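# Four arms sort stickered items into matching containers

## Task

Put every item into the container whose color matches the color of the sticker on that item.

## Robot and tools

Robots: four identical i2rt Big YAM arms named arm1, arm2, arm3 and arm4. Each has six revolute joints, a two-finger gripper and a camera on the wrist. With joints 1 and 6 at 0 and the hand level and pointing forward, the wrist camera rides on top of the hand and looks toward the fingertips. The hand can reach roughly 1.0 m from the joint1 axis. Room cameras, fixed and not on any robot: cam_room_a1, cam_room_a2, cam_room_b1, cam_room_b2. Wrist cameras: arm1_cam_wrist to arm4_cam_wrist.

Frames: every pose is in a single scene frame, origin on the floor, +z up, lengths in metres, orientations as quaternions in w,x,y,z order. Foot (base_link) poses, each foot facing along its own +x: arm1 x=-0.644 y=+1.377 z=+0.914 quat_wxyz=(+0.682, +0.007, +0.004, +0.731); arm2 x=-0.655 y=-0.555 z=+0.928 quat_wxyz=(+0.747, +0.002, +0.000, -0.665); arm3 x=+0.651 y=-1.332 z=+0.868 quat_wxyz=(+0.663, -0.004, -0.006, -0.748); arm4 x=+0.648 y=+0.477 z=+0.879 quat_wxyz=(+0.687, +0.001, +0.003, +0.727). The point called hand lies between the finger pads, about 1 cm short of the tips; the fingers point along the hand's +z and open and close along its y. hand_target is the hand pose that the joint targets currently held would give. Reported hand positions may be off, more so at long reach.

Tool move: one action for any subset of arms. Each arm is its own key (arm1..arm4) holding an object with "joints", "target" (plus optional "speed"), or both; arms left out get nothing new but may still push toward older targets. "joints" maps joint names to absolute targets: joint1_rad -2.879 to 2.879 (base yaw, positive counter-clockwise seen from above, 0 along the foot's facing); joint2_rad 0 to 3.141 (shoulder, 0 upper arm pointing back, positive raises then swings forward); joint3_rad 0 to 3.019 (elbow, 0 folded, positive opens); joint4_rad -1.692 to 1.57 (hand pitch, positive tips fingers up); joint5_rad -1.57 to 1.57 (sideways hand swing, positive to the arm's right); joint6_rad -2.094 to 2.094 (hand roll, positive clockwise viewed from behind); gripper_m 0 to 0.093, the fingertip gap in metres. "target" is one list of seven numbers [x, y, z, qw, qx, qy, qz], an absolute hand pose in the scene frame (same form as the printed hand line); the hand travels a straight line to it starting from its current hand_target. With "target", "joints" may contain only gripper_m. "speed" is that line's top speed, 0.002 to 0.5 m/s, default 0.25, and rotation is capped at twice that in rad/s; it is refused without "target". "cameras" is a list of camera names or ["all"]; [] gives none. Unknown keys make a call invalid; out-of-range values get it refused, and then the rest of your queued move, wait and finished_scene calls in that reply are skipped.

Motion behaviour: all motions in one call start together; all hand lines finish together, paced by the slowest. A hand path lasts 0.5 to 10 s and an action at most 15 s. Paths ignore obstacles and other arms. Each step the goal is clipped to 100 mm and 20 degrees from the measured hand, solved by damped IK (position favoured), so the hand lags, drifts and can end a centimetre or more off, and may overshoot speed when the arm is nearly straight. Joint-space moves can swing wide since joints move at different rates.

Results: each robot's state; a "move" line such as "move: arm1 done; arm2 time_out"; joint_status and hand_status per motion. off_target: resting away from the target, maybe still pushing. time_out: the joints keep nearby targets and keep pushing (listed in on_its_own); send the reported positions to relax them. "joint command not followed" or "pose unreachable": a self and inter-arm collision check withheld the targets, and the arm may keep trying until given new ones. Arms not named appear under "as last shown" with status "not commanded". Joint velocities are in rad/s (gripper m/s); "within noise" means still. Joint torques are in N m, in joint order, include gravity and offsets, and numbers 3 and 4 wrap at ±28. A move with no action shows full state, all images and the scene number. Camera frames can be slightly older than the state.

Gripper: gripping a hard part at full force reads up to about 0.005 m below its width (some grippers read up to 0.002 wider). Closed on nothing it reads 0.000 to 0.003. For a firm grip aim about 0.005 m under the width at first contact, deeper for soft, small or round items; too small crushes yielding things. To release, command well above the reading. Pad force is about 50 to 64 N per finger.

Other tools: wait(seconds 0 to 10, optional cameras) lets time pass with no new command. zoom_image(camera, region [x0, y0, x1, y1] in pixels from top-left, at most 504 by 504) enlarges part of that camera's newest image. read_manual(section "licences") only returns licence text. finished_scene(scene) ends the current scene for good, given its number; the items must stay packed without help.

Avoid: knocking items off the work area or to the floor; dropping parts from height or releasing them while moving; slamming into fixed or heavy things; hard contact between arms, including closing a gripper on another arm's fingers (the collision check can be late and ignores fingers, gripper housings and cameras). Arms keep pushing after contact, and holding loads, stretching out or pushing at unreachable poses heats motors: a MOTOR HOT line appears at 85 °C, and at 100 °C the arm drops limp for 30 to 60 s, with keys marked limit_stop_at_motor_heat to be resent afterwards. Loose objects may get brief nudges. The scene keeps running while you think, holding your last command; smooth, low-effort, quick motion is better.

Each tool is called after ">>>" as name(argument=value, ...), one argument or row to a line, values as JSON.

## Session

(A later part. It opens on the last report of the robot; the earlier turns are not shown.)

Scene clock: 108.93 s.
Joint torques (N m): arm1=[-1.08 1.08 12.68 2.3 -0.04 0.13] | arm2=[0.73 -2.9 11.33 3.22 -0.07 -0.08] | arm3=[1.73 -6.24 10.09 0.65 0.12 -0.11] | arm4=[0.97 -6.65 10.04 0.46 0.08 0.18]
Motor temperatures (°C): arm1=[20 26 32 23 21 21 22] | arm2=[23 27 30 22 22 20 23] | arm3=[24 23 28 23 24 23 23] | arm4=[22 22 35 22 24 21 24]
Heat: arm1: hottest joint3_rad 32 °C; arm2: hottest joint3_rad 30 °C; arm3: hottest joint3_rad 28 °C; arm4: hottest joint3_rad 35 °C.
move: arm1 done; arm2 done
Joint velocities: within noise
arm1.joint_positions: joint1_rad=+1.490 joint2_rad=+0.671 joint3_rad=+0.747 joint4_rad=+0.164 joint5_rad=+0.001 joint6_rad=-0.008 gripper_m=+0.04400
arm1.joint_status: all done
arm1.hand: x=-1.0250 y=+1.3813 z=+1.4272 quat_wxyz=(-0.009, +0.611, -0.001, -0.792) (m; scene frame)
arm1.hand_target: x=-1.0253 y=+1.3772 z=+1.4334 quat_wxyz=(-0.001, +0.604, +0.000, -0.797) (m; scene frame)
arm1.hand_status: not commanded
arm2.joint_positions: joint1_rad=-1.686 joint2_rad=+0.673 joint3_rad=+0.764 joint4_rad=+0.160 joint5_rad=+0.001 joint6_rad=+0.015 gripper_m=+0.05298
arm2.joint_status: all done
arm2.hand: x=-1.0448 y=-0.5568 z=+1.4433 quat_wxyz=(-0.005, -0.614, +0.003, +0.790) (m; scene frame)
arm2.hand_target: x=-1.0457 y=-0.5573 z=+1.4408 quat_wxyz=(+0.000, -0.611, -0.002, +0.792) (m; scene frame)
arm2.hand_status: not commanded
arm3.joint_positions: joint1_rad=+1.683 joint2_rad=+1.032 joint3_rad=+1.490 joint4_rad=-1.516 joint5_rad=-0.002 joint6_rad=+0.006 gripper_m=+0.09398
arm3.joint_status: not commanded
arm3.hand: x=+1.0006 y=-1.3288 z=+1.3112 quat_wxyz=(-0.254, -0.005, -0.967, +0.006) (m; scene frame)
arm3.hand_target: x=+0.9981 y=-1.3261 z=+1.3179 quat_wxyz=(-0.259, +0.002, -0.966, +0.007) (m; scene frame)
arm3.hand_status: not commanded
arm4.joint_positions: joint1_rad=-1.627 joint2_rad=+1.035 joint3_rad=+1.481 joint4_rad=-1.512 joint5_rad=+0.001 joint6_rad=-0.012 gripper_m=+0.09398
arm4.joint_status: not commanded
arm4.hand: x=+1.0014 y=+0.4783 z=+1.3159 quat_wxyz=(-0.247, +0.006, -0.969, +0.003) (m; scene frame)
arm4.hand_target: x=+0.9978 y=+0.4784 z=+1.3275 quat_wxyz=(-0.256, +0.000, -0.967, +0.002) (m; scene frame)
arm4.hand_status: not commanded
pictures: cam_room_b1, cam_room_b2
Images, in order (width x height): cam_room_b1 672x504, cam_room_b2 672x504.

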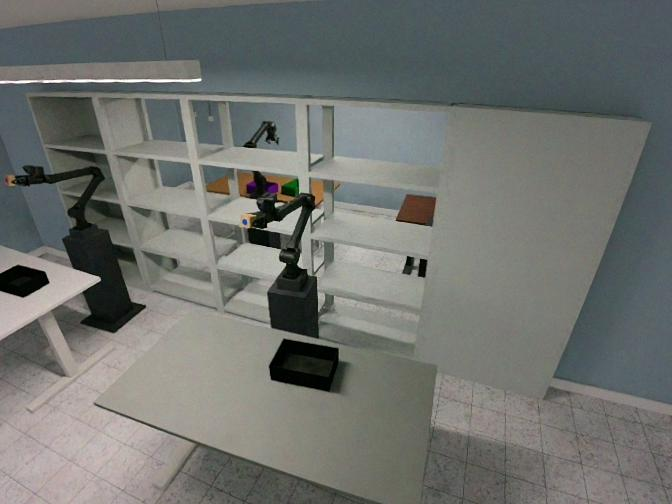

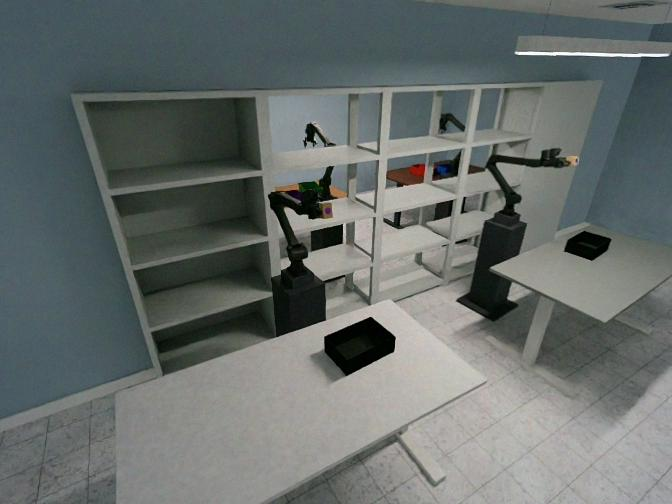

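>>> move(
  arm1={"joints":{"joint1_rad":-2.21,"joint2_rad":0.707,"joint3_rad":0.88,"joint4_rad":-1.569,"joint5_rad":0,"joint6_rad":0}},
  arm2={"joints":{"joint1_rad":0.919,"joint2_rad":0.707,"joint3_rad":0.88,"joint4_rad":-1.569,"joint5_rad":0,"joint6_rad":0}},
  arm3={"joints":{"joint1_rad":-1.974,"joint2_rad":0.55,"joint3_rad":1.5,"joint4_rad":-1.5,"joint5_rad":0,"joint6_rad":0}},
  arm4={"joints":{"joint1_rad":0.85,"joint2_rad":0.433,"joint3_rad":0.623,"joint4_rad":-0.714,"joint5_rad":0,"joint6_rad":0}},
)

>>> move(
  arm1={"target":[-0.068,0.946,1.105,0.0251,0.2864,0.9578,-0.0075],"speed":0.25},
  arm2={"target":[-0.017,-0.928,1.105,0.0,0.2689,0.9632,0.0],"speed":0.25},
  arm3={"joints":{"joint2_rad":0.433,"joint3_rad":0.623,"joint4_rad":-0.714}},
  cameras=["arm1_cam_wrist","arm2_cam_wrist"],
)

Scene clock: 125.80 s.
Joint torques (N m): arm1=[-2.61 0.85 15.91 0.35 -0.06 0.11] | arm2=[1.08 -1.96 15.62 0.49 0.14 -0.05] | arm3=[0.44 4.19 7.61 2.03 0 -0.11] | arm4=[1.2 0.21 10.37 1.91 0.13 0.14]
Motor temperatures (°C): arm1=[20 25 32 23 21 21 22] | arm2=[23 27 32 22 22 20 24] | arm3=[24 23 28 23 24 23 23] | arm4=[22 22 35 22 24 21 24]
Heat: arm1: hottest joint3_rad 32 °C; arm2: hottest joint3_rad 32 °C; arm3: hottest joint3_rad 28 °C; arm4: hottest joint3_rad 35 °C.
move: arm1 done; arm2 done; arm3 done; arm4 done
Joint velocities: within noise
arm1.joint_positions: joint1_rad=-2.203 joint2_rad=+0.710 joint3_rad=+0.825 joint4_rad=-1.560 joint5_rad=+0.002 joint6_rad=-0.006 gripper_m=+0.04404
arm1.joint_status: all done
arm1.hand: x=-0.4806 y=+1.2748 z=+1.1378 quat_wxyz=(-0.052, -0.275, -0.960, +0.019) (m; scene frame)
arm1.hand_target: x=-0.4740 y=+1.2697 z=+1.1609 quat_wxyz=(-0.076, -0.280, -0.957, +0.026) (m; scene frame)
arm1.hand_status: not commanded
arm2.joint_positions: joint1_rad=+0.915 joint2_rad=+0.705 joint3_rad=+0.824 joint4_rad=-1.557 joint5_rad=-0.003 joint6_rad=+0.012 gripper_m=+0.05305
arm2.joint_status: all done
arm2.hand: x=-0.4929 y=-0.6531 z=+1.1551 quat_wxyz=(-0.064, -0.271, -0.960, +0.014) (m; scene frame)
arm2.hand_target: x=-0.4860 y=-0.6571 z=+1.1780 quat_wxyz=(-0.085, -0.263, -0.961, +0.021) (m; scene frame)
arm2.hand_status: not commanded
arm3.joint_positions: joint1_rad=-1.963 joint2_rad=+0.547 joint3_rad=+1.491 joint4_rad=-1.508 joint5_rad=+0.000 joint6_rad=+0.005 gripper_m=+0.09402
arm3.joint_status: all done
arm3.hand: x=+0.5046 y=-1.2413 z=+1.4286 quat_wxyz=(+0.115, -0.848, +0.228, +0.465) (m; scene frame)
arm3.hand_target: x=+0.5048 y=-1.2392 z=+1.4334 quat_wxyz=(+0.121, -0.844, +0.229, +0.470) (m; scene frame)
arm3.hand_status: not commanded
arm4.joint_positions: joint1_rad=+0.848 joint2_rad=+0.437 joint3_rad=+0.611 joint4_rad=-0.733 joint5_rad=-0.002 joint6_rad=-0.011 gripper_m=+0.09401
arm4.joint_status: all done
arm4.hand: x=+0.4184 y=+0.6602 z=+1.1666 quat_wxyz=(-0.158, +0.827, -0.282, -0.459) (m; scene frame)
arm4.hand_target: x=+0.4161 y=+0.6614 z=+1.1787 quat_wxyz=(-0.161, +0.818, -0.283, -0.474) (m; scene frame)
arm4.hand_status: not commanded
pictures: none

Scene clock: 128.90 s.
Joint torques (N m): arm1=[-2.9 -20.48 16.2 0.12 -0.04 -0.07] | arm2=[1.67 -25.29 15.8 0.34 0.15 0.12] | arm3=[0.5 -0.26 9.99 2.45 0 -0.11] | arm4=[0.91 0.15 10.37 2.06 0.13 0.13]
Motor temperatures (°C): arm1=[20 25 33 23 21 21 22] | arm2=[23 27 32 22 22 20 24] | arm3=[24 23 28 23 24 23 23] | arm4=[22 22 35 22 24 21 24]
Heat: arm1: hottest joint3_rad 33 °C; arm2: hottest joint3_rad 32 °C; arm3: hottest joint3_rad 28 °C; arm4: hottest joint3_rad 35 °C.
move: arm1 off_target; arm2 off_target; arm3 done
Joint velocities: within noise
arm1.joint_positions: joint1_rad=-2.275 joint2_rad=+2.286 joint3_rad=+2.426 joint4_rad=-1.686 joint5_rad=-0.008 joint6_rad=-0.057 gripper_m=+0.04404
arm1.joint_status: not commanded
arm1.hand: x=-0.0725 y=+0.9586 z=+1.0813 quat_wxyz=(-0.005, -0.285, -0.958, +0.001) (m; scene frame)
arm1.hand_target: x=-0.0694 y=+0.9469 z=+1.1049 quat_wxyz=(-0.030, -0.286, -0.958, +0.010) (m; scene frame)
arm1.hand_status: off_target (0.027 m and 2.4 deg from the pose sent, 0.529 m and 3.6 deg at the start; a joint's target at an end of its range on 22 of 93 steps)
arm2.joint_positions: joint1_rad=+0.918 joint2_rad=+2.349 joint3_rad=+2.513 joint4_rad=-1.671 joint5_rad=+0.000 joint6_rad=+0.012 gripper_m=+0.05305
arm2.joint_status: not commanded
arm2.hand: x=-0.0291 y=-0.9283 z=+1.0952 quat_wxyz=(-0.031, -0.270, -0.962, +0.006) (m; scene frame)
arm2.hand_target: x=-0.0181 y=-0.9272 z=+1.1045 quat_wxyz=(-0.045, -0.269, -0.962, +0.012) (m; scene frame)
arm2.hand_status: off_target (0.016 m and 3.7 deg from the pose sent, 0.552 m and 7.6 deg at the start; a joint's target at an end of its range on 28 of 93 steps)
arm3.joint_positions: joint1_rad=-1.963 joint2_rad=+0.441 joint3_rad=+0.624 joint4_rad=-0.732 joint5_rad=+0.000 joint6_rad=+0.005 gripper_m=+0.09402
arm3.joint_status: all done
arm3.hand: x=+0.3933 y=-1.1821 z=+1.1590 quat_wxyz=(+0.117, -0.844, +0.227, +0.471) (m; scene frame)
arm3.hand_target: x=+0.3942 y=-1.1788 z=+1.1642 quat_wxyz=(+0.124, -0.838, +0.228, +0.481) (m; scene frame)
arm3.hand_status: not commanded
arm4: as last shown
pictures: arm1_cam_wrist, arm2_cam_wrist
Images, in order (width x height): arm1_cam_wrist 672x504, arm2_cam_wrist 672x504.

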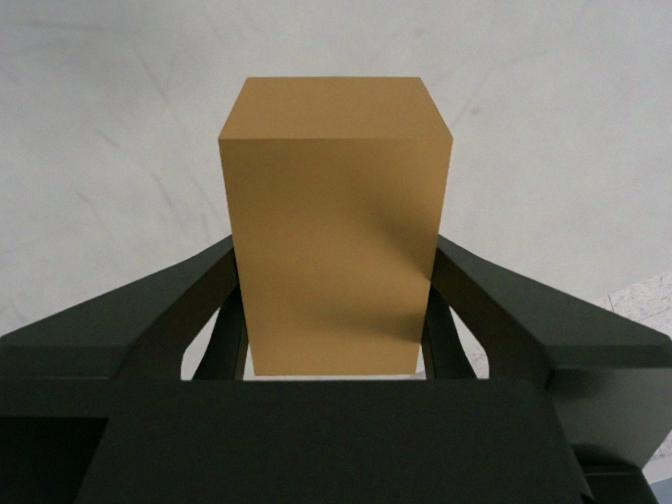

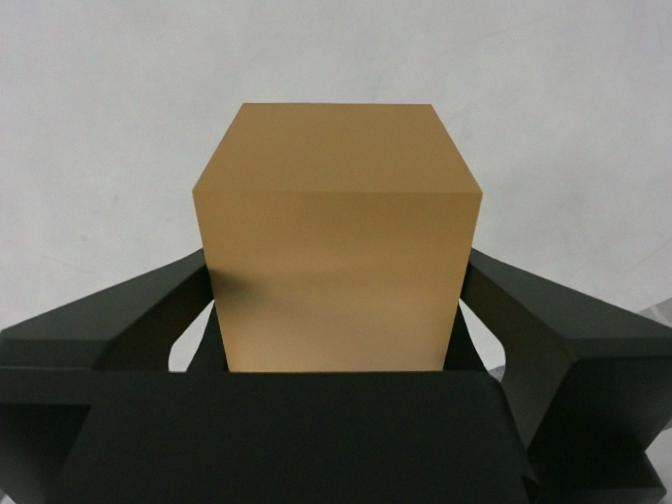

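>>> move(
  arm1={"target":[-0.068,0.938,1.052,0.0167,0.2864,0.9579,-0.0050],"speed":0.06},
  arm2={"target":[-0.017,-0.928,1.038,-0.0252,0.2688,0.9629,0.0070],"speed":0.06},
)

>>> move(
  arm1={"target":[-0.068,0.938,1.042,0.0167,0.2864,0.9579,-0.0050],"speed":0.04},
  arm2={"target":[-0.017,-0.928,1.029,-0.0252,0.2688,0.9629,0.0070],"speed":0.04},
)

>>> move(
  arm1={"target":[-0.068,0.938,1.035,0.0167,0.2864,0.9579,-0.0050],"speed":0.04},
  arm2={"target":[-0.017,-0.928,1.022,-0.0252,0.2688,0.9629,0.0070],"speed":0.04},
  cameras=["arm1_cam_wrist","arm2_cam_wrist"],
)

Scene clock: 137.20 s.
Joint torques (N m): arm1=[-2.84 -19.6 10.91 0.96 -0.03 -0.04] | arm2=[1.38 -24.59 15.35 0.17 0.11 0.12] | arm3=[0.38 -0.21 10.03 2.4 0 -0.11] | arm4=[0.91 0.67 10.39 2 0.15 0.16]
Motor temperatures (°C): arm1=[20 25 33 23 21 21 22] | arm2=[23 27 33 22 22 20 24] | arm3=[24 23 29 23 24 23 23] | arm4=[22 22 35 22 24 21 24]
Heat: arm1: hottest joint3_rad 33 °C; arm2: hottest joint3_rad 33 °C; arm3: hottest joint3_rad 29 °C; arm4: hottest joint3_rad 35 °C.
move: arm1 off_target; arm2 off_target
Joint velocities: within noise
arm1.joint_positions: joint1_rad=-2.283 joint2_rad=+2.309 joint3_rad=+2.406 joint4_rad=-1.624 joint5_rad=-0.008 joint6_rad=-0.065 gripper_m=+0.04404
arm1.joint_status: not commanded
arm1.hand: x=-0.0664 y=+0.9471 z=+1.0577 quat_wxyz=(-0.014, -0.285, -0.958, +0.005) (m; scene frame)
arm1.hand_target: x=-0.0682 y=+0.9381 z=+1.0520 quat_wxyz=(-0.017, -0.287, -0.958, +0.005) (m; scene frame)
arm1.hand_status: off_target (0.011 m and 0.4 deg from the pose sent, 0.036 m and 1.4 deg at the start)
arm2.joint_positions: joint1_rad=+0.918 joint2_rad=+2.427 joint3_rad=+2.513 joint4_rad=-1.671 joint5_rad=+0.000 joint6_rad=+0.012 gripper_m=+0.05305
arm2.joint_status: not commanded
arm2.hand: x=-0.0284 y=-0.9285 z=+1.0402 quat_wxyz=(+0.006, -0.270, -0.963, -0.004) (m; scene frame)
arm2.hand_target: x=-0.0179 y=-0.9273 z=+1.0376 quat_wxyz=(+0.001, -0.269, -0.963, -0.001) (m; scene frame)
arm2.hand_status: off_target (0.012 m and 2.2 deg from the pose sent, 0.059 m and 6.6 deg at the start; a joint's target at an end of its range on 50 of 53 steps)
arm3, arm4: as last shown
pictures: none

Scene clock: 138.33 s.
Joint torques (N m): arm1=[-2.73 -20.07 10.84 0.96 -0.05 -0.06] | arm2=[1.61 -24.41 15.49 0.14 0.11 0.12] | arm3=[0.56 -0.32 10.02 2.44 0.01 -0.11] | arm4=[1.32 -0.09 10.39 2.03 0.16 0.16]
Motor temperatures (°C): arm1=[20 25 33 23 21 21 22] | arm2=[23 27 33 22 22 20 24] | arm3=[24 23 29 23 24 23 23] | arm4=[22 22 35 22 24 21 24]
Heat: arm1: hottest joint3_rad 33 °C; arm2: hottest joint3_rad 33 °C; arm3: hottest joint3_rad 29 °C; arm4: hottest joint3_rad 35 °C.
move: arm1 done; arm2 off_target
Joint velocities: within noise
arm1.joint_positions: joint1_rad=-2.283 joint2_rad=+2.309 joint3_rad=+2.377 joint4_rad=-1.596 joint5_rad=-0.008 joint6_rad=-0.065 gripper_m=+0.04404
arm1.joint_status: not commanded
arm1.hand: x=-0.0660 y=+0.9467 z=+1.0467 quat_wxyz=(-0.014, -0.285, -0.958, +0.004) (m; scene frame)
arm1.hand_target: x=-0.0682 y=+0.9381 z=+1.0419 quat_wxyz=(-0.017, -0.287, -0.958, +0.005) (m; scene frame)
arm1.hand_status: done (0.010 m and 0.4 deg from the pose sent, 0.018 m and 0.4 deg at the start)
arm2.joint_positions: joint1_rad=+0.918 joint2_rad=+2.437 joint3_rad=+2.513 joint4_rad=-1.671 joint5_rad=+0.000 joint6_rad=+0.012 gripper_m=+0.05305
arm2.joint_status: not commanded
arm2.hand: x=-0.0286 y=-0.9284 z=+1.0329 quat_wxyz=(+0.011, -0.270, -0.963, -0.005) (m; scene frame)
arm2.hand_target: x=-0.0179 y=-0.9273 z=+1.0287 quat_wxyz=(+0.007, -0.269, -0.963, -0.002) (m; scene frame)
arm2.hand_status: off_target (0.012 m and 1.6 deg from the pose sent, 0.016 m and 2.2 deg at the start; a joint's target at an end of its range on 32 of 34 steps)
arm3, arm4: as last shown
pictures: none

Scene clock: 139.30 s.
Joint torques (N m): arm1=[-2.78 -20.31 10.67 0.8 -0.03 -0.05] | arm2=[1.55 -24.47 15.53 0.16 0.1 0.12] | arm3=[0.62 -0.21 10 2.41 0.01 -0.11] | arm4=[1.26 0.26 10.41 1.91 0.13 0.14]
Motor temperatures (°C): arm1=[20 25 33 23 21 21 22] | arm2=[23 27 33 22 22 20 24] | arm3=[24 23 29 23 24 23 23] | arm4=[22 22 35 22 24 21 24]
Heat: arm1: hottest joint3_rad 33 °C; arm2: hottest joint3_rad 33 °C; arm3: hottest joint3_rad 29 °C; arm4: hottest joint3_rad 35 °C.
move: arm1 done; arm2 off_target
Joint velocities: within noise
arm1.joint_positions: joint1_rad=-2.283 joint2_rad=+2.309 joint3_rad=+2.357 joint4_rad=-1.576 joint5_rad=-0.008 joint6_rad=-0.065 gripper_m=+0.04404
arm1.joint_status: not commanded
arm1.hand: x=-0.0659 y=+0.9465 z=+1.0389 quat_wxyz=(-0.013, -0.285, -0.958, +0.004) (m; scene frame)
arm1.hand_target: x=-0.0681 y=+0.9381 z=+1.0349 quat_wxyz=(-0.017, -0.287, -0.958, +0.005) (m; scene frame)
arm1.hand_status: done (0.010 m and 0.5 deg from the pose sent, 0.015 m and 0.4 deg at the start)
arm2.joint_positions: joint1_rad=+0.918 joint2_rad=+2.446 joint3_rad=+2.513 joint4_rad=-1.671 joint5_rad=+0.000 joint6_rad=+0.012 gripper_m=+0.05305
arm2.joint_status: not commanded
arm2.hand: x=-0.0288 y=-0.9282 z=+1.0266 quat_wxyz=(+0.016, -0.270, -0.963, -0.006) (m; scene frame)
arm2.hand_target: x=-0.0179 y=-0.9273 z=+1.0218 quat_wxyz=(+0.011, -0.269, -0.963, -0.003) (m; scene frame)
arm2.hand_status: off_target (0.013 m and 1.1 deg from the pose sent, 0.016 m and 1.6 deg at the start; a joint's target at an end of its range on 27 of 29 steps)
arm3, arm4: as last shown
pictures: arm1_cam_wrist, arm2_cam_wrist
Images, in order (width x height): arm1_cam_wrist 672x504, arm2_cam_wrist 672x504.

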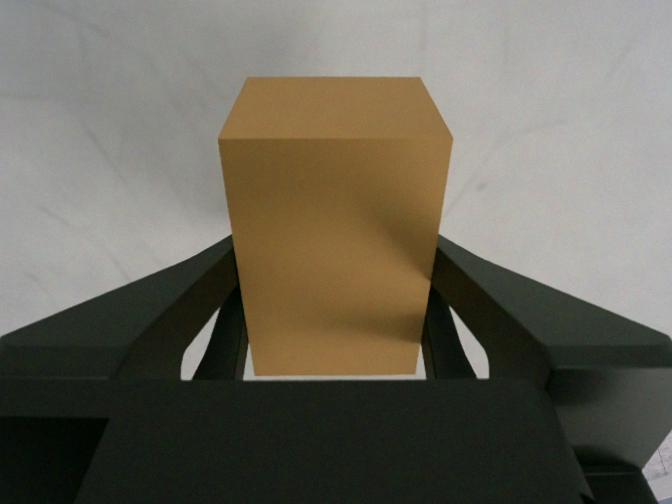

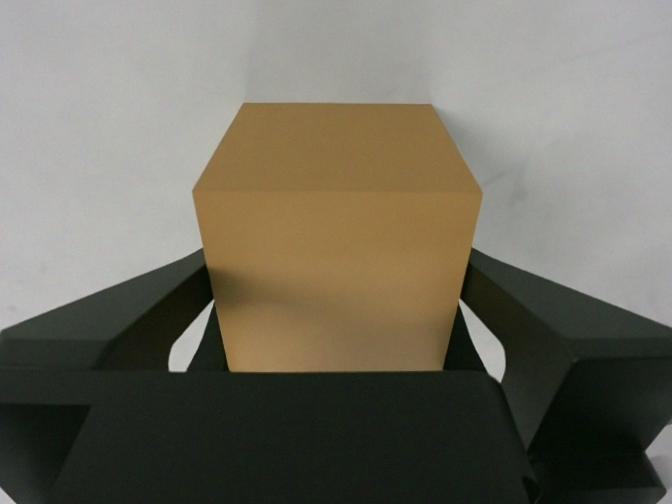

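>>> move(
  arm1={"target":[-0.068,0.938,1.024,0.005,0.2865,0.9581,-0.0015],"speed":0.04},
  arm2={"target":[-0.017,-0.928,1.016,-0.0084,0.2689,0.9630,0.0023],"speed":0.04},
)

>>> move(
  arm1={"target":[-0.068,0.938,1.016,0.005,0.2865,0.9581,-0.0015],"speed":0.04},
  arm2={"target":[-0.017,-0.928,1.010,-0.0084,0.2689,0.9630,0.0023],"speed":0.04},
)

>>> move(
  arm1={"target":[-0.068,0.938,1.009,0.005,0.2865,0.9581,-0.0015],"speed":0.04},
  arm2={"target":[-0.017,-0.928,1.005,-0.0084,0.2689,0.9630,0.0023],"speed":0.04},
  cameras=["arm1_cam_wrist","arm2_cam_wrist"],
)

Scene clock: 148.10 s.
Joint torques (N m): arm1=[-3.31 -20.19 12.29 0.29 0.06 -0.04] | arm2=[1.55 -25.23 12.75 1.16 0.13 0.12] | arm3=[0.44 -0.38 10.02 2.45 0 -0.11] | arm4=[0.85 0.03 10.4 2 0.14 0.14]
Motor temperatures (°C): arm1=[20 26 33 23 21 21 22] | arm2=[23 27 34 22 22 20 24] | arm3=[24 23 29 23 24 23 23] | arm4=[22 22 36 22 24 21 24]
Heat: arm1: hottest joint3_rad 33 °C; arm2: hottest joint3_rad 34 °C; arm3: hottest joint3_rad 29 °C; arm4: hottest joint3_rad 36 °C.
move: arm1 done; arm2 off_target
Joint velocities: within noise
arm1.joint_positions: joint1_rad=-2.283 joint2_rad=+2.330 joint3_rad=+2.357 joint4_rad=-1.576 joint5_rad=-0.008 joint6_rad=-0.065 gripper_m=+0.04404
arm1.joint_status: not commanded
arm1.hand: x=-0.0662 y=+0.9466 z=+1.0243 quat_wxyz=(-0.003, -0.285, -0.959, +0.001) (m; scene frame)
arm1.hand_target: x=-0.0681 y=+0.9381 z=+1.0240 quat_wxyz=(-0.005, -0.287, -0.958, +0.002) (m; scene frame)
arm1.hand_status: done (0.009 m and 0.3 deg from the pose sent, 0.017 m and 1.0 deg at the start)
arm2.joint_positions: joint1_rad=+0.918 joint2_rad=+2.446 joint3_rad=+2.513 joint4_rad=-1.665 joint5_rad=+0.000 joint6_rad=+0.012 gripper_m=+0.05305
arm2.joint_status: not commanded
arm2.hand: x=-0.0275 y=-0.9290 z=+1.0265 quat_wxyz=(+0.013, -0.270, -0.963, -0.005) (m; scene frame)
arm2.hand_target: x=-0.0175 y=-0.9276 z=+1.0161 quat_wxyz=(+0.008, -0.269, -0.963, -0.002) (m; scene frame)
arm2.hand_status: off_target (0.015 m and 0.6 deg from the pose sent, 0.016 m and 1.0 deg at the start)
arm3, arm4: as last shown
pictures: none

Scene clock: 149.07 s.
Joint torques (N m): arm1=[-2.55 -20.25 10.52 0.9 0.03 -0.04] | arm2=[1.49 -25.52 11.25 1.21 0.13 0.13] | arm3=[0.32 -0.21 10.04 2.44 0 -0.11] | arm4=[0.97 0.56 10.44 2.06 0.11 0.16]
Motor temperatures (°C): arm1=[20 26 33 23 21 21 22] | arm2=[23 27 34 22 22 20 24] | arm3=[24 23 29 23 24 23 23] | arm4=[22 22 36 22 24 21 24]
Heat: arm1: hottest joint3_rad 33 °C; arm2: hottest joint3_rad 34 °C; arm3: hottest joint3_rad 29 °C; arm4: hottest joint3_rad 36 °C.
move: arm1 off_target; arm2 off_target
Joint velocities: within noise
arm1.joint_positions: joint1_rad=-2.283 joint2_rad=+2.330 joint3_rad=+2.357 joint4_rad=-1.572 joint5_rad=-0.008 joint6_rad=-0.065 gripper_m=+0.04404
arm1.joint_status: not commanded
arm1.hand: x=-0.0654 y=+0.9461 z=+1.0243 quat_wxyz=(-0.005, -0.285, -0.959, +0.001) (m; scene frame)
arm1.hand_target: x=-0.0682 y=+0.9381 z=+1.0160 quat_wxyz=(-0.005, -0.287, -0.958, +0.002) (m; scene frame)
arm1.hand_status: off_target (0.012 m and 0.2 deg from the pose sent, 0.012 m and 0.3 deg at the start)
arm2.joint_positions: joint1_rad=+0.918 joint2_rad=+2.446 joint3_rad=+2.513 joint4_rad=-1.649 joint5_rad=+0.000 joint6_rad=+0.012 gripper_m=+0.05305
arm2.joint_status: not commanded
arm2.hand: x=-0.0241 y=-0.9310 z=+1.0265 quat_wxyz=(+0.005, -0.270, -0.963, -0.003) (m; scene frame)
arm2.hand_target: x=-0.0175 y=-0.9277 z=+1.0102 quat_wxyz=(+0.008, -0.269, -0.963, -0.002) (m; scene frame)
arm2.hand_status: off_target (0.018 m and 0.4 deg from the pose sent, 0.020 m and 0.7 deg at the start)
arm3, arm4: as last shown
pictures: none

Scene clock: 150.03 s.
Joint torques (N m): arm1=[-2.9 -20.31 10.4 0.96 0.02 -0.01] | arm2=[1.55 -25.58 10.03 1.24 0.14 0.12] | arm3=[0.67 -0.26 10 2.45 0.01 -0.11] | arm4=[0.79 0.15 10.5 2.03 0.14 0.15]
Motor temperatures (°C): arm1=[20 26 33 23 21 21 22] | arm2=[23 27 34 22 22 20 24] | arm3=[24 23 29 23 24 23 23] | arm4=[22 22 36 22 24 21 24]
Heat: arm1: hottest joint3_rad 33 °C; arm2: hottest joint3_rad 34 °C; arm3: hottest joint3_rad 29 °C; arm4: hottest joint3_rad 36 °C.
move: arm1 off_target; arm2 off_target
Joint velocities: within noise
arm1.joint_positions: joint1_rad=-2.283 joint2_rad=+2.330 joint3_rad=+2.339 joint4_rad=-1.555 joint5_rad=-0.008 joint6_rad=-0.065 gripper_m=+0.04404
arm1.joint_status: not commanded
arm1.hand: x=-0.0655 y=+0.9461 z=+1.0176 quat_wxyz=(-0.005, -0.285, -0.959, +0.001) (m; scene frame)
arm1.hand_target: x=-0.0682 y=+0.9381 z=+1.0091 quat_wxyz=(-0.005, -0.287, -0.958, +0.002) (m; scene frame)
arm1.hand_status: off_target (0.012 m and 0.2 deg from the pose sent, 0.018 m and 0.2 deg at the start)
arm2.joint_positions: joint1_rad=+0.918 joint2_rad=+2.446 joint3_rad=+2.513 joint4_rad=-1.636 joint5_rad=+0.000 joint6_rad=+0.012 gripper_m=+0.05305
arm2.joint_status: not commanded
arm2.hand: x=-0.0212 y=-0.9327 z=+1.0264 quat_wxyz=(-0.001, -0.270, -0.963, -0.002) (m; scene frame)
arm2.hand_target: x=-0.0175 y=-0.9277 z=+1.0053 quat_wxyz=(+0.008, -0.269, -0.963, -0.002) (m; scene frame)
arm2.hand_status: off_target (0.022 m and 1.1 deg from the pose sent, 0.023 m and 0.4 deg at the start)
arm3, arm4: as last shown
pictures: arm1_cam_wrist, arm2_cam_wrist
Images, in order (width x height): arm1_cam_wrist 672x504, arm2_cam_wrist 672x504.

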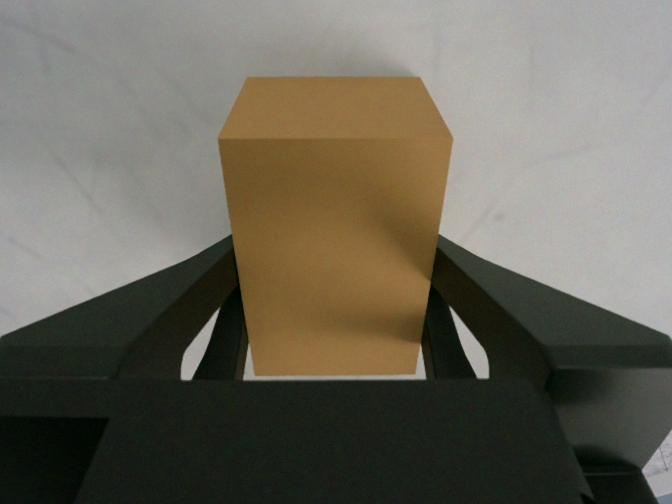

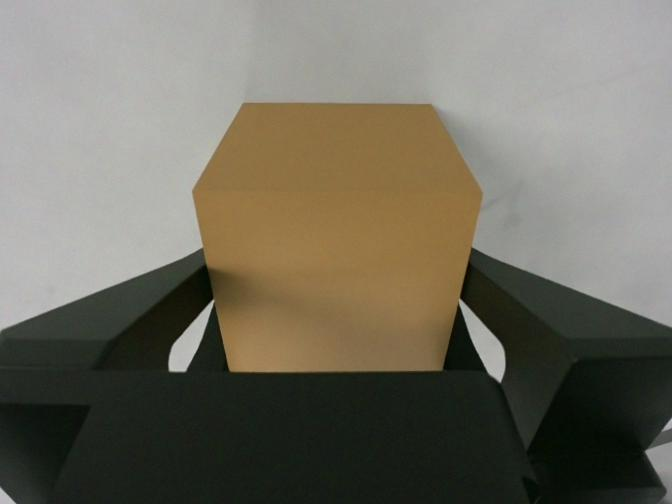

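>>> move(
  arm1={"target":[-0.068,0.938,1.003,0.005,0.2865,0.9581,-0.0015],"speed":0.04},
)

>>> move(
  arm1={"joints":{"gripper_m":0.06}},
  arm2={"joints":{"gripper_m":0.068}},
  cameras=["arm1_cam_wrist","arm2_cam_wrist"],
)

Scene clock: 156.53 s.
Joint torques (N m): arm1=[-2.73 -19.96 9.48 1.39 -0.01 -0.03] | arm2=[1.49 -25.58 10.03 1.25 0.14 0.12] | arm3=[0.5 -0.38 10.02 2.47 0 -0.11] | arm4=[0.97 0.32 10.39 2.03 0.14 0.14]
Motor temperatures (°C): arm1=[20 27 33 23 21 21 22] | arm2=[23 27 34 22 22 20 24] | arm3=[24 23 30 23 24 23 23] | arm4=[22 22 36 22 24 21 24]
Heat: arm1: hottest joint3_rad 33 °C; arm2: hottest joint3_rad 34 °C; arm3: hottest joint3_rad 30 °C; arm4: hottest joint3_rad 36 °C.
move: arm1 off_target
Joint velocities: within noise
arm1.joint_positions: joint1_rad=-2.283 joint2_rad=+2.330 joint3_rad=+2.336 joint4_rad=-1.552 joint5_rad=-0.008 joint6_rad=-0.065 gripper_m=+0.04404
arm1.joint_status: not commanded
arm1.hand: x=-0.0655 y=+0.9461 z=+1.0165 quat_wxyz=(-0.005, -0.285, -0.959, +0.001) (m; scene frame)
arm1.hand_target: x=-0.0683 y=+0.9382 z=+1.0032 quat_wxyz=(-0.005, -0.287, -0.958, +0.002) (m; scene frame)
arm1.hand_status: off_target (0.016 m and 0.2 deg from the pose sent, 0.017 m and 0.2 deg at the start)
arm2, arm3: as last shown
arm4.joint_positions: joint1_rad=+0.848 joint2_rad=+0.437 joint3_rad=+0.611 joint4_rad=-0.733 joint5_rad=-0.002 joint6_rad=-0.011 gripper_m=+0.09401
arm4.joint_status: not commanded
arm4.hand: x=+0.4184 y=+0.6602 z=+1.1666 quat_wxyz=(-0.158, +0.827, -0.282, -0.459) (m; scene frame)
arm4.hand_target: x=+0.4161 y=+0.6614 z=+1.1787 quat_wxyz=(-0.161, +0.818, -0.283, -0.474) (m; scene frame)
arm4.hand_status: not commanded
pictures: none

Scene clock: 157.07 s.
Joint torques (N m): arm1=[-2.78 -19.84 10.66 0.81 0.05 -0.02] | arm2=[1.49 -25.47 10.03 1.26 0.14 0.13] | arm3=[0.5 -0.44 9.95 2.47 0 -0.11] | arm4=[0.85 0.26 10.48 1.89 0.15 0.16]
Motor temperatures (°C): arm1=[20 27 33 23 21 21 22] | arm2=[23 27 34 22 22 20 24] | arm3=[24 23 30 23 24 23 23] | arm4=[22 22 36 22 24 21 24]
Heat: arm1: hottest joint3_rad 33 °C; arm2: hottest joint3_rad 34 °C; arm3: hottest joint3_rad 30 °C; arm4: hottest joint3_rad 36 °C.
move: arm1 done; arm2 done
Joint velocities: within noise
arm1.joint_positions: joint1_rad=-2.283 joint2_rad=+2.330 joint3_rad=+2.322 joint4_rad=-1.539 joint5_rad=-0.008 joint6_rad=-0.065 gripper_m=+0.05996
arm1.joint_status: all done
arm1.hand: x=-0.0659 y=+0.9462 z=+1.0111 quat_wxyz=(-0.004, -0.285, -0.959, +0.001) (m; scene frame)
arm1.hand_target: x=-0.0682 y=+0.9382 z=+1.0032 quat_wxyz=(-0.005, -0.287, -0.958, +0.002) (m; scene frame)
arm1.hand_status: not commanded
arm2.joint_positions: joint1_rad=+0.918 joint2_rad=+2.446 joint3_rad=+2.513 joint4_rad=-1.636 joint5_rad=+0.000 joint6_rad=+0.012 gripper_m=+0.06793
arm2.joint_status: all done
arm2.hand: x=-0.0212 y=-0.9327 z=+1.0264 quat_wxyz=(-0.001, -0.270, -0.963, -0.002) (m; scene frame)
arm2.hand_target: x=-0.0175 y=-0.9277 z=+1.0053 quat_wxyz=(+0.008, -0.269, -0.963, -0.002) (m; scene frame)
arm2.hand_status: not commanded
arm3.joint_positions: joint1_rad=-1.963 joint2_rad=+0.441 joint3_rad=+0.624 joint4_rad=-0.732 joint5_rad=+0.000 joint6_rad=+0.005 gripper_m=+0.09402
arm3.joint_status: not commanded
arm3.hand: x=+0.3933 y=-1.1821 z=+1.1590 quat_wxyz=(+0.117, -0.844, +0.227, +0.471) (m; scene frame)
arm3.hand_target: x=+0.3942 y=-1.1788 z=+1.1642 quat_wxyz=(+0.124, -0.838, +0.228, +0.481) (m; scene frame)
arm3.hand_status: not commanded
arm4: as last shown
pictures: arm1_cam_wrist, arm2_cam_wrist
Images, in order (width x height): arm1_cam_wrist 672x504, arm2_cam_wrist 672x504.

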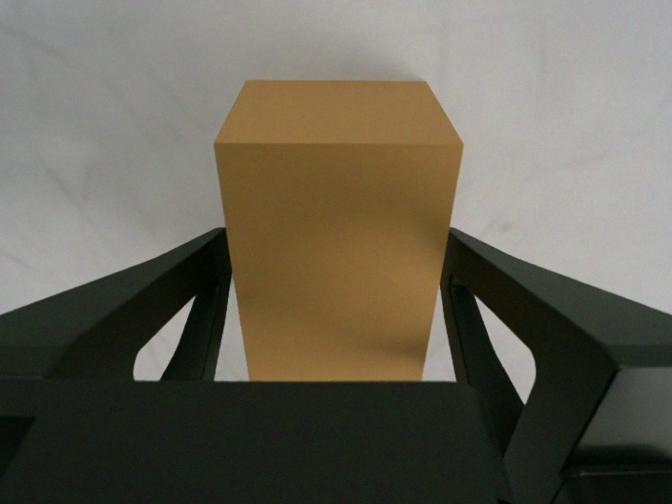

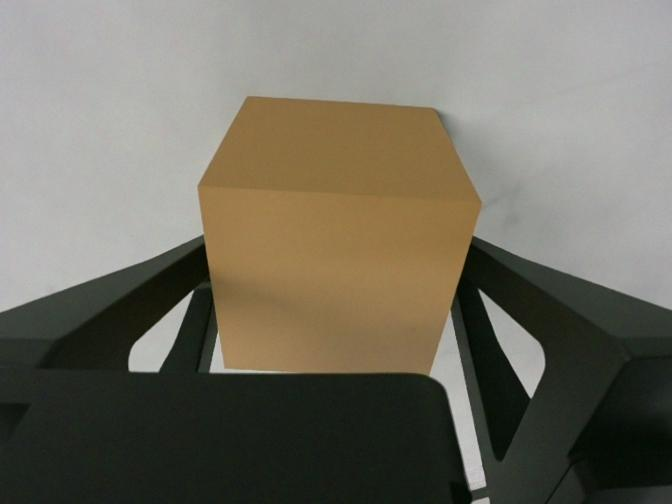

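>>> move(
  arm1={"joints":{"gripper_m":0.088}},
  arm2={"joints":{"gripper_m":0.09}},
)

>>> move(
  arm1={"target":[-0.072,0.94,1.11,0.0167,0.2864,0.9579,-0.0050],"speed":0.12},
  arm2={"target":[-0.022,-0.931,1.105,0.0168,0.2689,0.9630,-0.0047],"speed":0.12},
  cameras=["arm1_cam_wrist","arm2_cam_wrist"],
)

Scene clock: 165.93 s.
Joint torques (N m): arm1=[-2.9 -20.6 10.81 0.88 0.04 -0.03] | arm2=[1.61 -25.64 10.03 1.25 0.14 0.13] | arm3=[0.38 -0.15 9.99 2.43 0.01 -0.11] | arm4=[0.91 0.38 10.4 1.99 0.11 0.13]
Motor temperatures (°C): arm1=[20 27 33 23 21 21 22] | arm2=[23 28 33 22 22 20 24] | arm3=[24 23 30 23 24 23 23] | arm4=[22 22 36 22 24 21 24]
Heat: arm1: hottest joint3_rad 33 °C; arm2: hottest joint3_rad 33 °C; arm3: hottest joint3_rad 30 °C; arm4: hottest joint3_rad 36 °C.
move: arm1 done; arm2 done
Joint velocities: within noise
arm1.joint_positions: joint1_rad=-2.283 joint2_rad=+2.330 joint3_rad=+2.322 joint4_rad=-1.539 joint5_rad=-0.008 joint6_rad=-0.066 gripper_m=+0.08794
arm1.joint_status: all done
arm1.hand: x=-0.0659 y=+0.9462 z=+1.0111 quat_wxyz=(-0.004, -0.285, -0.959, +0.001) (m; scene frame)
arm1.hand_target: x=-0.0682 y=+0.9382 z=+1.0032 quat_wxyz=(-0.005, -0.286, -0.958, +0.002) (m; scene frame)
arm1.hand_status: not commanded
arm2.joint_positions: joint1_rad=+0.918 joint2_rad=+2.446 joint3_rad=+2.513 joint4_rad=-1.636 joint5_rad=+0.000 joint6_rad=+0.012 gripper_m=+0.08990
arm2.joint_status: all done
arm2.hand: x=-0.0212 y=-0.9327 z=+1.0264 quat_wxyz=(-0.001, -0.270, -0.963, -0.002) (m; scene frame)
arm2.hand_target: x=-0.0175 y=-0.9277 z=+1.0053 quat_wxyz=(+0.008, -0.269, -0.963, -0.002) (m; scene frame)
arm2.hand_status: not commanded
arm3, arm4: as last shown
pictures: none

Scene clock: 167.43 s.
Joint torques (N m): arm1=[-2.37 -22.89 15.76 0.13 -0.02 -0.02] | arm2=[1.08 -26.7 14.63 0.28 0.15 0.05] | arm3=[0.56 -0.32 9.96 2.43 0.01 -0.11] | arm4=[1.08 0.32 10.48 1.95 0.13 0.15]
Motor temperatures (°C): arm1=[20 28 34 23 21 21 22] | arm2=[23 28 34 22 22 20 24] | arm3=[24 23 30 23 24 23 23] | arm4=[22 22 36 22 24 21 24]
Heat: arm1: hottest joint3_rad 34 °C; arm2: hottest joint3_rad 34 °C; arm3: hottest joint3_rad 30 °C; arm4: hottest joint3_rad 36 °C.
move: arm1 off_target; arm2 off_target
Joint velocities: within noise
arm1.joint_positions: joint1_rad=-2.284 joint2_rad=+2.305 joint3_rad=+2.431 joint4_rad=-1.686 joint5_rad=-0.008 joint6_rad=-0.067 gripper_m=+0.08794
arm1.joint_status: not commanded
arm1.hand: x=-0.0750 y=+0.9523 z=+1.0705 quat_wxyz=(+0.001, -0.285, -0.959, -0.001) (m; scene frame)
arm1.hand_target: x=-0.0739 y=+0.9415 z=+1.1094 quat_wxyz=(-0.033, -0.286, -0.957, +0.012) (m; scene frame)
arm1.hand_status: off_target (0.041 m and 2.1 deg from the pose sent, 0.099 m and 1.5 deg at the start; a joint's target at an end of its range on 23 of 45 steps)
arm2.joint_positions: joint1_rad=+0.918 joint2_rad=+2.360 joint3_rad=+2.513 joint4_rad=-1.670 joint5_rad=+0.000 joint6_rad=+0.012 gripper_m=+0.08990
arm2.joint_status: not commanded
arm2.hand: x=-0.0286 y=-0.9286 z=+1.0876 quat_wxyz=(-0.026, -0.270, -0.962, +0.005) (m; scene frame)
arm2.hand_target: x=-0.0230 y=-0.9303 z=+1.1046 quat_wxyz=(-0.042, -0.269, -0.962, +0.011) (m; scene frame)
arm2.hand_status: off_target (0.019 m and 1.1 deg from the pose sent, 0.079 m and 1.9 deg at the start; a joint's target at an end of its range on 34 of 45 steps)
arm3, arm4: as last shown
pictures: arm1_cam_wrist, arm2_cam_wrist
Images, in order (width x height): arm1_cam_wrist 672x504, arm2_cam_wrist 672x504.

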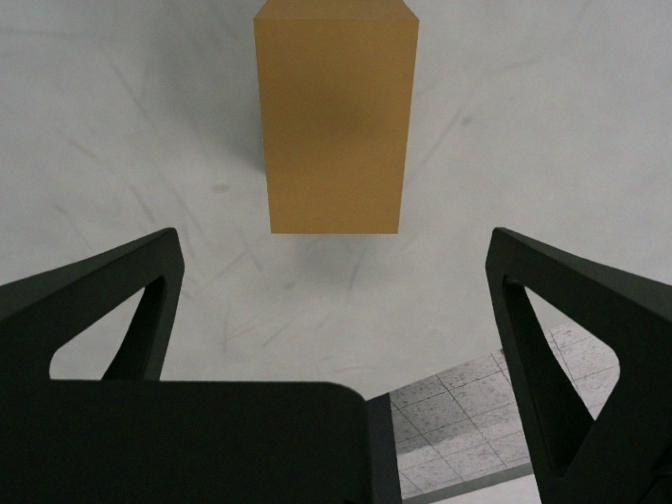

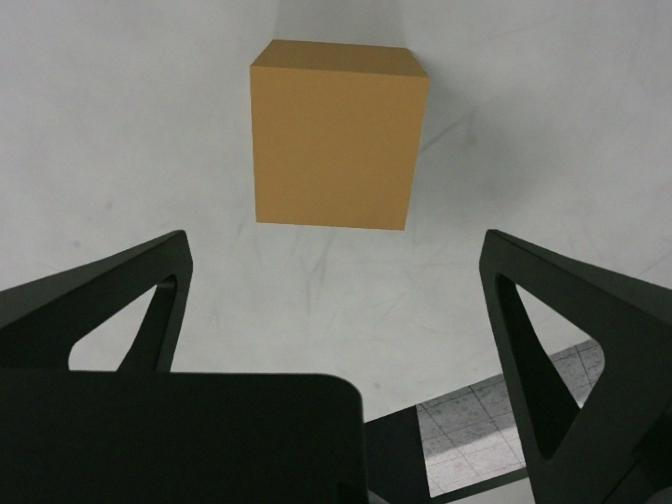

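>>> move(
  arm1={"target":[-0.4714,1.2691,1.1604,0.079,0.274,0.958,-0.027],"speed":0.3},
  arm2={"target":[-0.4818,-0.6599,1.1832,0.096,0.258,0.961,-0.024],"speed":0.3},
  arm3={"target":[0.024,-0.961,1.116,0.1087,-0.8885,0.2759,0.3500],"speed":0.25},
  arm4={"target":[-0.021,0.916,1.113,0.0979,-0.8965,0.2486,0.3532],"speed":0.25},
  cameras=["arm3_cam_wrist","arm4_cam_wrist"],
)

Scene clock: 173.83 s.
Joint torques (N m): arm1=[-0.15 1.96 10.8 0.28 0.1 0.13] | arm2=[0.56 -1.38 9.72 0.73 -0.15 -0.08] | arm3=[1.38 -20.19 14.42 0.99 0.15 0.02] | arm4=[1.85 -23 13.44 0.64 -0.07 -0.11]
Motor temperatures (°C): arm1=[20 27 34 23 21 21 22] | arm2=[23 28 34 22 22 20 24] | arm3=[24 23 30 23 24 23 23] | arm4=[22 22 37 22 24 21 24]
Heat: arm1: hottest joint3_rad 34 °C; arm2: hottest joint3_rad 34 °C; arm3: hottest joint3_rad 30 °C; arm4: hottest joint3_rad 37 °C.
move: arm1 done; arm2 off_target; arm3 off_target; arm4 off_target
Joint velocities: within noise
arm1.joint_positions: joint1_rad=-2.215 joint2_rad=+0.701 joint3_rad=+0.878 joint4_rad=-1.551 joint5_rad=-0.001 joint6_rad=-0.016 gripper_m=+0.08794
arm1.joint_status: not commanded
arm1.hand: x=-0.4716 y=+1.2671 z=+1.1617 quat_wxyz=(-0.086, -0.275, -0.957, +0.029) (m; scene frame)
arm1.hand_target: x=-0.4715 y=+1.2691 z=+1.1603 quat_wxyz=(-0.079, -0.274, -0.958, +0.027) (m; scene frame)
arm1.hand_status: done (0.002 m and 0.9 deg from the pose sent, 0.515 m and 9.8 deg at the start)
arm2.joint_positions: joint1_rad=+0.918 joint2_rad=+0.699 joint3_rad=+0.906 joint4_rad=-1.546 joint5_rad=+0.000 joint6_rad=+0.001 gripper_m=+0.08990
arm2.joint_status: not commanded
arm2.hand: x=-0.4783 y=-0.6620 z=+1.1917 quat_wxyz=(-0.113, -0.264, -0.958, +0.029) (m; scene frame)
arm2.hand_target: x=-0.4818 y=-0.6598 z=+1.1834 quat_wxyz=(-0.096, -0.258, -0.961, +0.024) (m; scene frame)
arm2.hand_status: off_target (0.009 m and 2.1 deg from the pose sent, 0.535 m and 8.4 deg at the start)
arm3.joint_positions: joint1_rad=-1.963 joint2_rad=+1.797 joint3_rad=+1.621 joint4_rad=-0.677 joint5_rad=+0.067 joint6_rad=+0.050 gripper_m=+0.09402
arm3.joint_status: not commanded
arm3.hand: x=+0.0363 y=-0.9688 z=+1.0922 quat_wxyz=(+0.105, -0.897, +0.273, +0.332) (m; scene frame)
arm3.hand_target: x=+0.0252 y=-0.9617 z=+1.1163 quat_wxyz=(+0.109, -0.888, +0.276, +0.351) (m; scene frame)
arm3.hand_status: off_target (0.028 m and 2.4 deg from the pose sent, 0.433 m and 15.9 deg at the start)
arm4.joint_positions: joint1_rad=+0.923 joint2_rad=+2.007 joint3_rad=+1.898 joint4_rad=-0.739 joint5_rad=-0.022 joint6_rad=-0.021 gripper_m=+0.09401
arm4.joint_status: not commanded
arm4.hand: x=-0.0067 y=+0.9139 z=+1.0987 quat_wxyz=(-0.095, +0.898, -0.260, -0.342) (m; scene frame)
arm4.hand_target: x=-0.0202 y=+0.9152 z=+1.1129 quat_wxyz=(-0.098, +0.896, -0.249, -0.354) (m; scene frame)
arm4.hand_status: off_target (0.020 m and 1.8 deg from the pose sent, 0.511 m and 16.5 deg at the start)
pictures: arm3_cam_wrist, arm4_cam_wrist
Images, in order (width x height): arm3_cam_wrist 672x504, arm4_cam_wrist 672x504.

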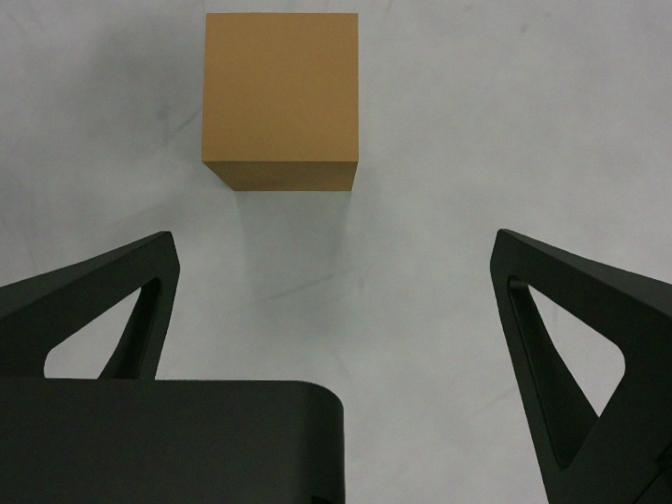

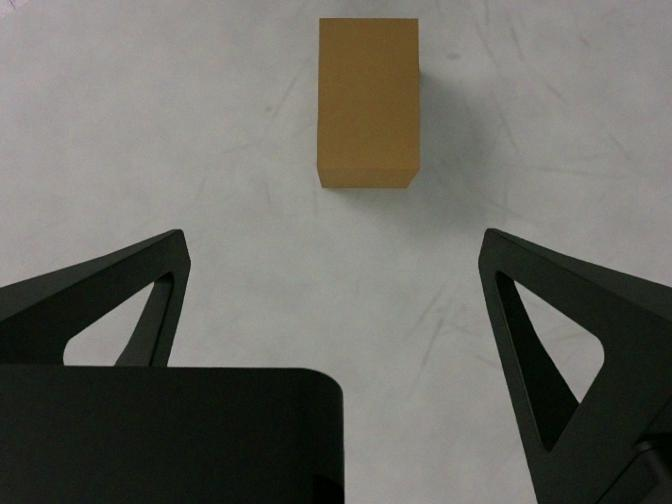

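>>> move(
  arm3={"target":[-0.0185,-0.957,1.078,0.1087,-0.8885,0.2759,0.3500],"speed":0.15},
  arm4={"target":[-0.060,0.955,1.050,0.0979,-0.8965,0.2486,0.3532],"speed":0.15},
  cameras=["arm3_cam_wrist","arm4_cam_wrist"],
)

Scene clock: 192.93 s.
Joint torques (N m): arm1=[-0.91 1.67 10.88 0.32 0.14 0.11] | arm2=[0.62 -1.38 9.72 0.73 -0.15 -0.08] | arm3=[2.37 -21.77 14.35 1.92 0.17 0.03] | arm4=[0.5 -26.17 13.15 1.42 -0.09 -0.08]
Motor temperatures (°C): arm1=[20 26 34 23 21 21 22] | arm2=[23 27 32 22 22 20 23] | arm3=[24 24 32 23 24 23 23] | arm4=[22 23 40 22 24 21 24]
Heat: arm1: hottest joint3_rad 34 °C; arm2: hottest joint3_rad 32 °C; arm3: hottest joint3_rad 32 °C; arm4: hottest joint3_rad 40 °C.
move: arm3 off_target; arm4 off_target
Joint velocities: within noise
arm1, arm2: as last shown
arm1.joint_positions: joint1_rad=-2.215 joint2_rad=+0.701 joint3_rad=+0.878 joint4_rad=-1.551 joint5_rad=-0.001 joint6_rad=-0.015 gripper_m=+0.08794
arm3.joint_positions: joint1_rad=-1.949 joint2_rad=+1.917 joint3_rad=+1.697 joint4_rad=-0.659 joint5_rad=+0.084 joint6_rad=+0.070 gripper_m=+0.09402
arm3.joint_status: not commanded
arm3.hand: x=+0.0039 y=-0.9593 z=+1.0512 quat_wxyz=(+0.105, -0.899, +0.279, +0.320) (m; scene frame)
arm3.hand_target: x=-0.0166 y=-0.9583 z=+1.0783 quat_wxyz=(+0.108, -0.889, +0.276, +0.350) (m; scene frame)
arm3.hand_status: off_target (0.035 m and 3.7 deg from the pose sent, 0.058 m and 2.4 deg at the start)
arm4.joint_positions: joint1_rad=+0.923 joint2_rad=+2.202 joint3_rad=+2.053 joint4_rad=-0.725 joint5_rad=-0.031 joint6_rad=-0.033 gripper_m=+0.09401
arm4.joint_status: not commanded
arm4.hand: x=-0.0493 y=+0.9400 z=+1.0301 quat_wxyz=(-0.089, +0.904, -0.254, -0.331) (m; scene frame)
arm4.hand_target: x=-0.0584 y=+0.9539 z=+1.0503 quat_wxyz=(-0.098, +0.896, -0.249, -0.353) (m; scene frame)
arm4.hand_status: off_target (0.027 m and 3.0 deg from the pose sent, 0.083 m and 1.8 deg at the start)
pictures: arm3_cam_wrist, arm4_cam_wrist
Images, in order (width x height): arm3_cam_wrist 672x504, arm4_cam_wrist 672x504.

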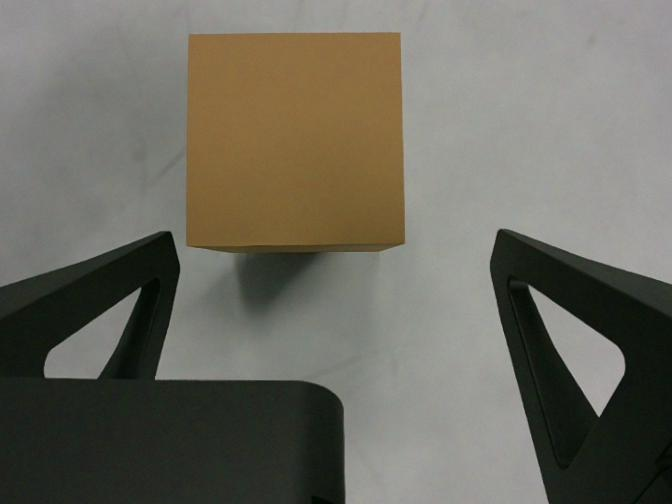

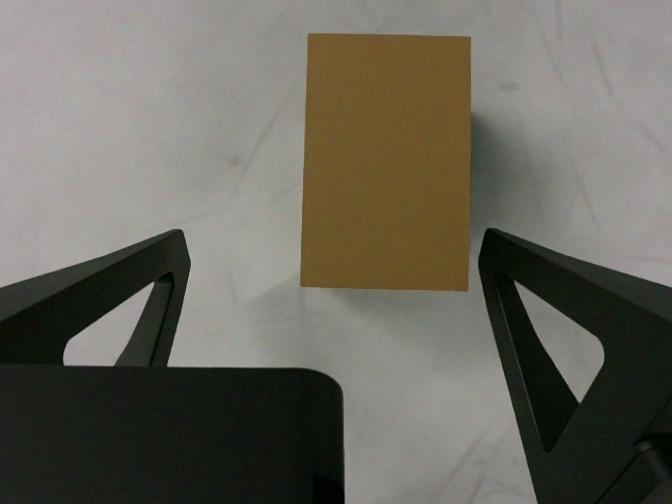

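>>> move(
  arm3={"target":[-0.047,-0.950,1.056,0.1087,-0.8885,0.2759,0.3500],"speed":0.1},
  arm4={"target":[-0.072,0.978,1.014,0.1032,-0.8928,0.2619,0.3517],"speed":0.1},
  cameras=["arm3_cam_wrist","arm4_cam_wrist"],
)

Scene clock: 205.07 s.
Joint torques (N m): arm1=[-0.62 1.38 10.76 0.64 0.13 0.09] | arm2=[0.5 -1.26 9.73 0.73 -0.15 -0.09] | arm3=[2.55 -23.12 14.27 1.77 0.18 0.03] | arm4=[0.44 -25.52 13 1.54 0.14 0.04]
Motor temperatures (°C): arm1=[20 26 34 23 21 21 22] | arm2=[23 27 32 22 22 20 23] | arm3=[24 24 32 23 24 23 23] | arm4=[22 24 43 22 24 21 24]
Heat: arm1: hottest joint3_rad 34 °C; arm2: hottest joint3_rad 32 °C; arm3: hottest joint3_rad 32 °C; arm4: hottest joint3_rad 43 °C.
move: arm3 off_target; arm4 off_target
Joint velocities: within noise
arm1, arm2: as last shown
arm3.joint_positions: joint1_rad=-1.940 joint2_rad=+2.006 joint3_rad=+1.782 joint4_rad=-0.648 joint5_rad=+0.091 joint6_rad=+0.077 gripper_m=+0.09402
arm3.joint_status: not commanded
arm3.hand: x=-0.0251 y=-0.9507 z=+1.0327 quat_wxyz=(+0.106, -0.898, +0.279, +0.323) (m; scene frame)
arm3.hand_target: x=-0.0452 y=-0.9510 z=+1.0565 quat_wxyz=(+0.109, -0.888, +0.276, +0.350) (m; scene frame)
arm3.hand_status: off_target (0.032 m and 3.3 deg from the pose sent, 0.052 m and 3.7 deg at the start)
arm4.joint_positions: joint1_rad=+0.910 joint2_rad=+2.277 joint3_rad=+2.134 joint4_rad=-0.705 joint5_rad=-0.027 joint6_rad=-0.034 gripper_m=+0.09400
arm4.joint_status: not commanded
arm4.hand: x=-0.0624 y=+0.9639 z=+1.0145 quat_wxyz=(-0.097, +0.898, -0.260, -0.341) (m; scene frame)
arm4.hand_target: x=-0.0708 y=+0.9773 z=+1.0139 quat_wxyz=(-0.103, +0.893, -0.262, -0.352) (m; scene frame)
arm4.hand_status: off_target (0.017 m and 1.6 deg from the pose sent, 0.047 m and 3.3 deg at the start)
pictures: arm3_cam_wrist, arm4_cam_wrist
Images, in order (width x height): arm3_cam_wrist 672x504, arm4_cam_wrist 672x504.

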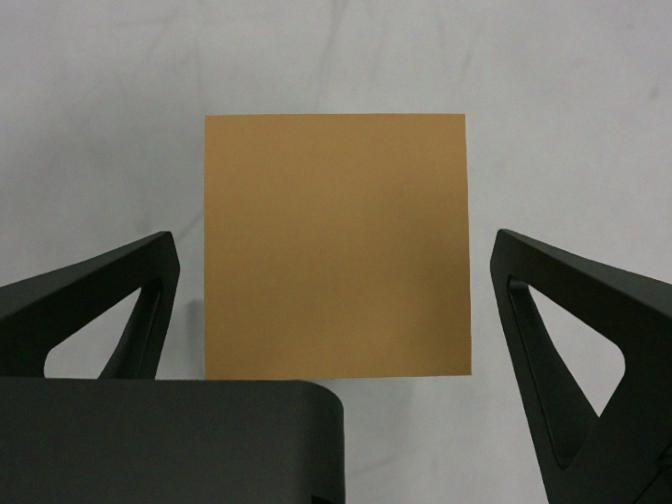

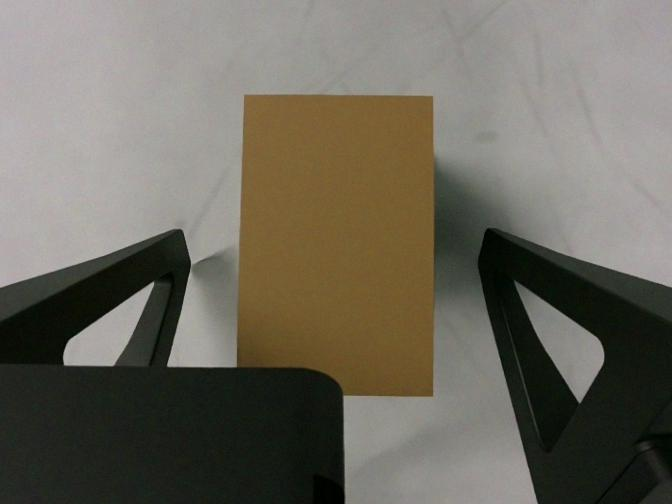

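>>> move(
  arm3={"joints":{"gripper_m":0.048}},
  arm4={"joints":{"gripper_m":0.039}},
  cameras=["arm3_cam_wrist","arm4_cam_wrist"],
)

Scene clock: 209.80 s.
Joint torques (N m): arm1=[-1.08 1.73 10.73 0.5 0.07 0.12] | arm2=[0.62 -1.26 9.72 0.72 -0.15 -0.08] | arm3=[2.61 -23.06 14.31 1.78 0.16 0.01] | arm4=[0.21 -25.23 12.93 1.44 0.14 0.07]
Motor temperatures (°C): arm1=[20 26 34 23 21 21 22] | arm2=[23 27 32 22 22 20 23] | arm3=[24 25 32 23 24 23 23] | arm4=[22 25 43 22 24 21 24]
Heat: arm1: hottest joint3_rad 34 °C; arm2: hottest joint3_rad 32 °C; arm3: hottest joint3_rad 32 °C; arm4: hottest joint3_rad 43 °C.
move: arm3 off_target; arm4 off_target
Joint velocities: within noise
arm1, arm2: as last shown
arm3.joint_positions: joint1_rad=-1.940 joint2_rad=+2.006 joint3_rad=+1.782 joint4_rad=-0.648 joint5_rad=+0.092 joint6_rad=+0.078 gripper_m=+0.05314
arm3.joint_status: gripper_m off_target (ended at +0.05317, target +0.04800)
arm3.hand: x=-0.0250 y=-0.9507 z=+1.0327 quat_wxyz=(+0.106, -0.898, +0.280, +0.323) (m; scene frame)
arm3.hand_target: x=-0.0452 y=-0.9510 z=+1.0565 quat_wxyz=(+0.109, -0.888, +0.276, +0.350) (m; scene frame)
arm3.hand_status: not commanded
arm4.joint_positions: joint1_rad=+0.910 joint2_rad=+2.277 joint3_rad=+2.134 joint4_rad=-0.705 joint5_rad=-0.026 joint6_rad=-0.034 gripper_m=+0.04441
arm4.joint_status: gripper_m off_target (ended at +0.04444, target +0.03900)
arm4.hand: x=-0.0624 y=+0.9641 z=+1.0145 quat_wxyz=(-0.097, +0.898, -0.260, -0.341) (m; scene frame)
arm4.hand_target: x=-0.0707 y=+0.9773 z=+1.0139 quat_wxyz=(-0.103, +0.893, -0.262, -0.352) (m; scene frame)
arm4.hand_status: not commanded
pictures: arm3_cam_wrist, arm4_cam_wrist
Images, in order (width x height): arm3_cam_wrist 672x504, arm4_cam_wrist 672x504.

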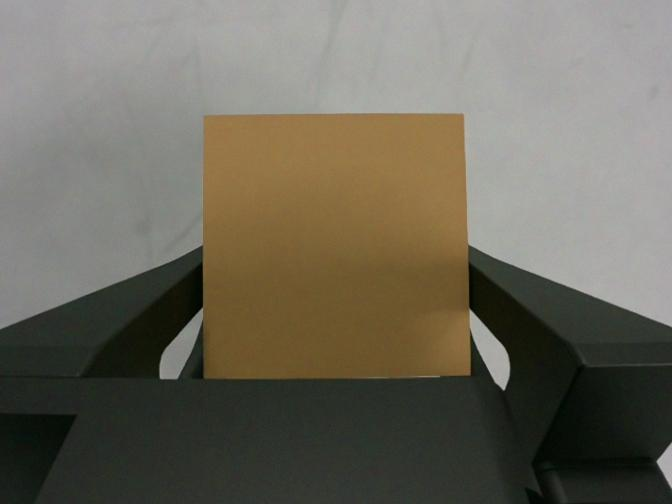

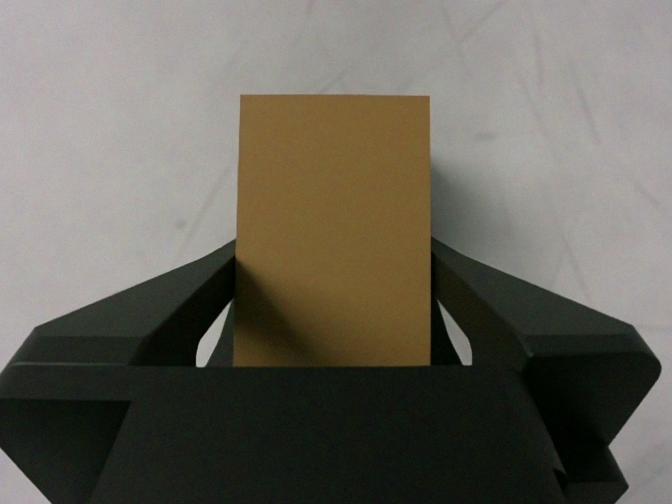

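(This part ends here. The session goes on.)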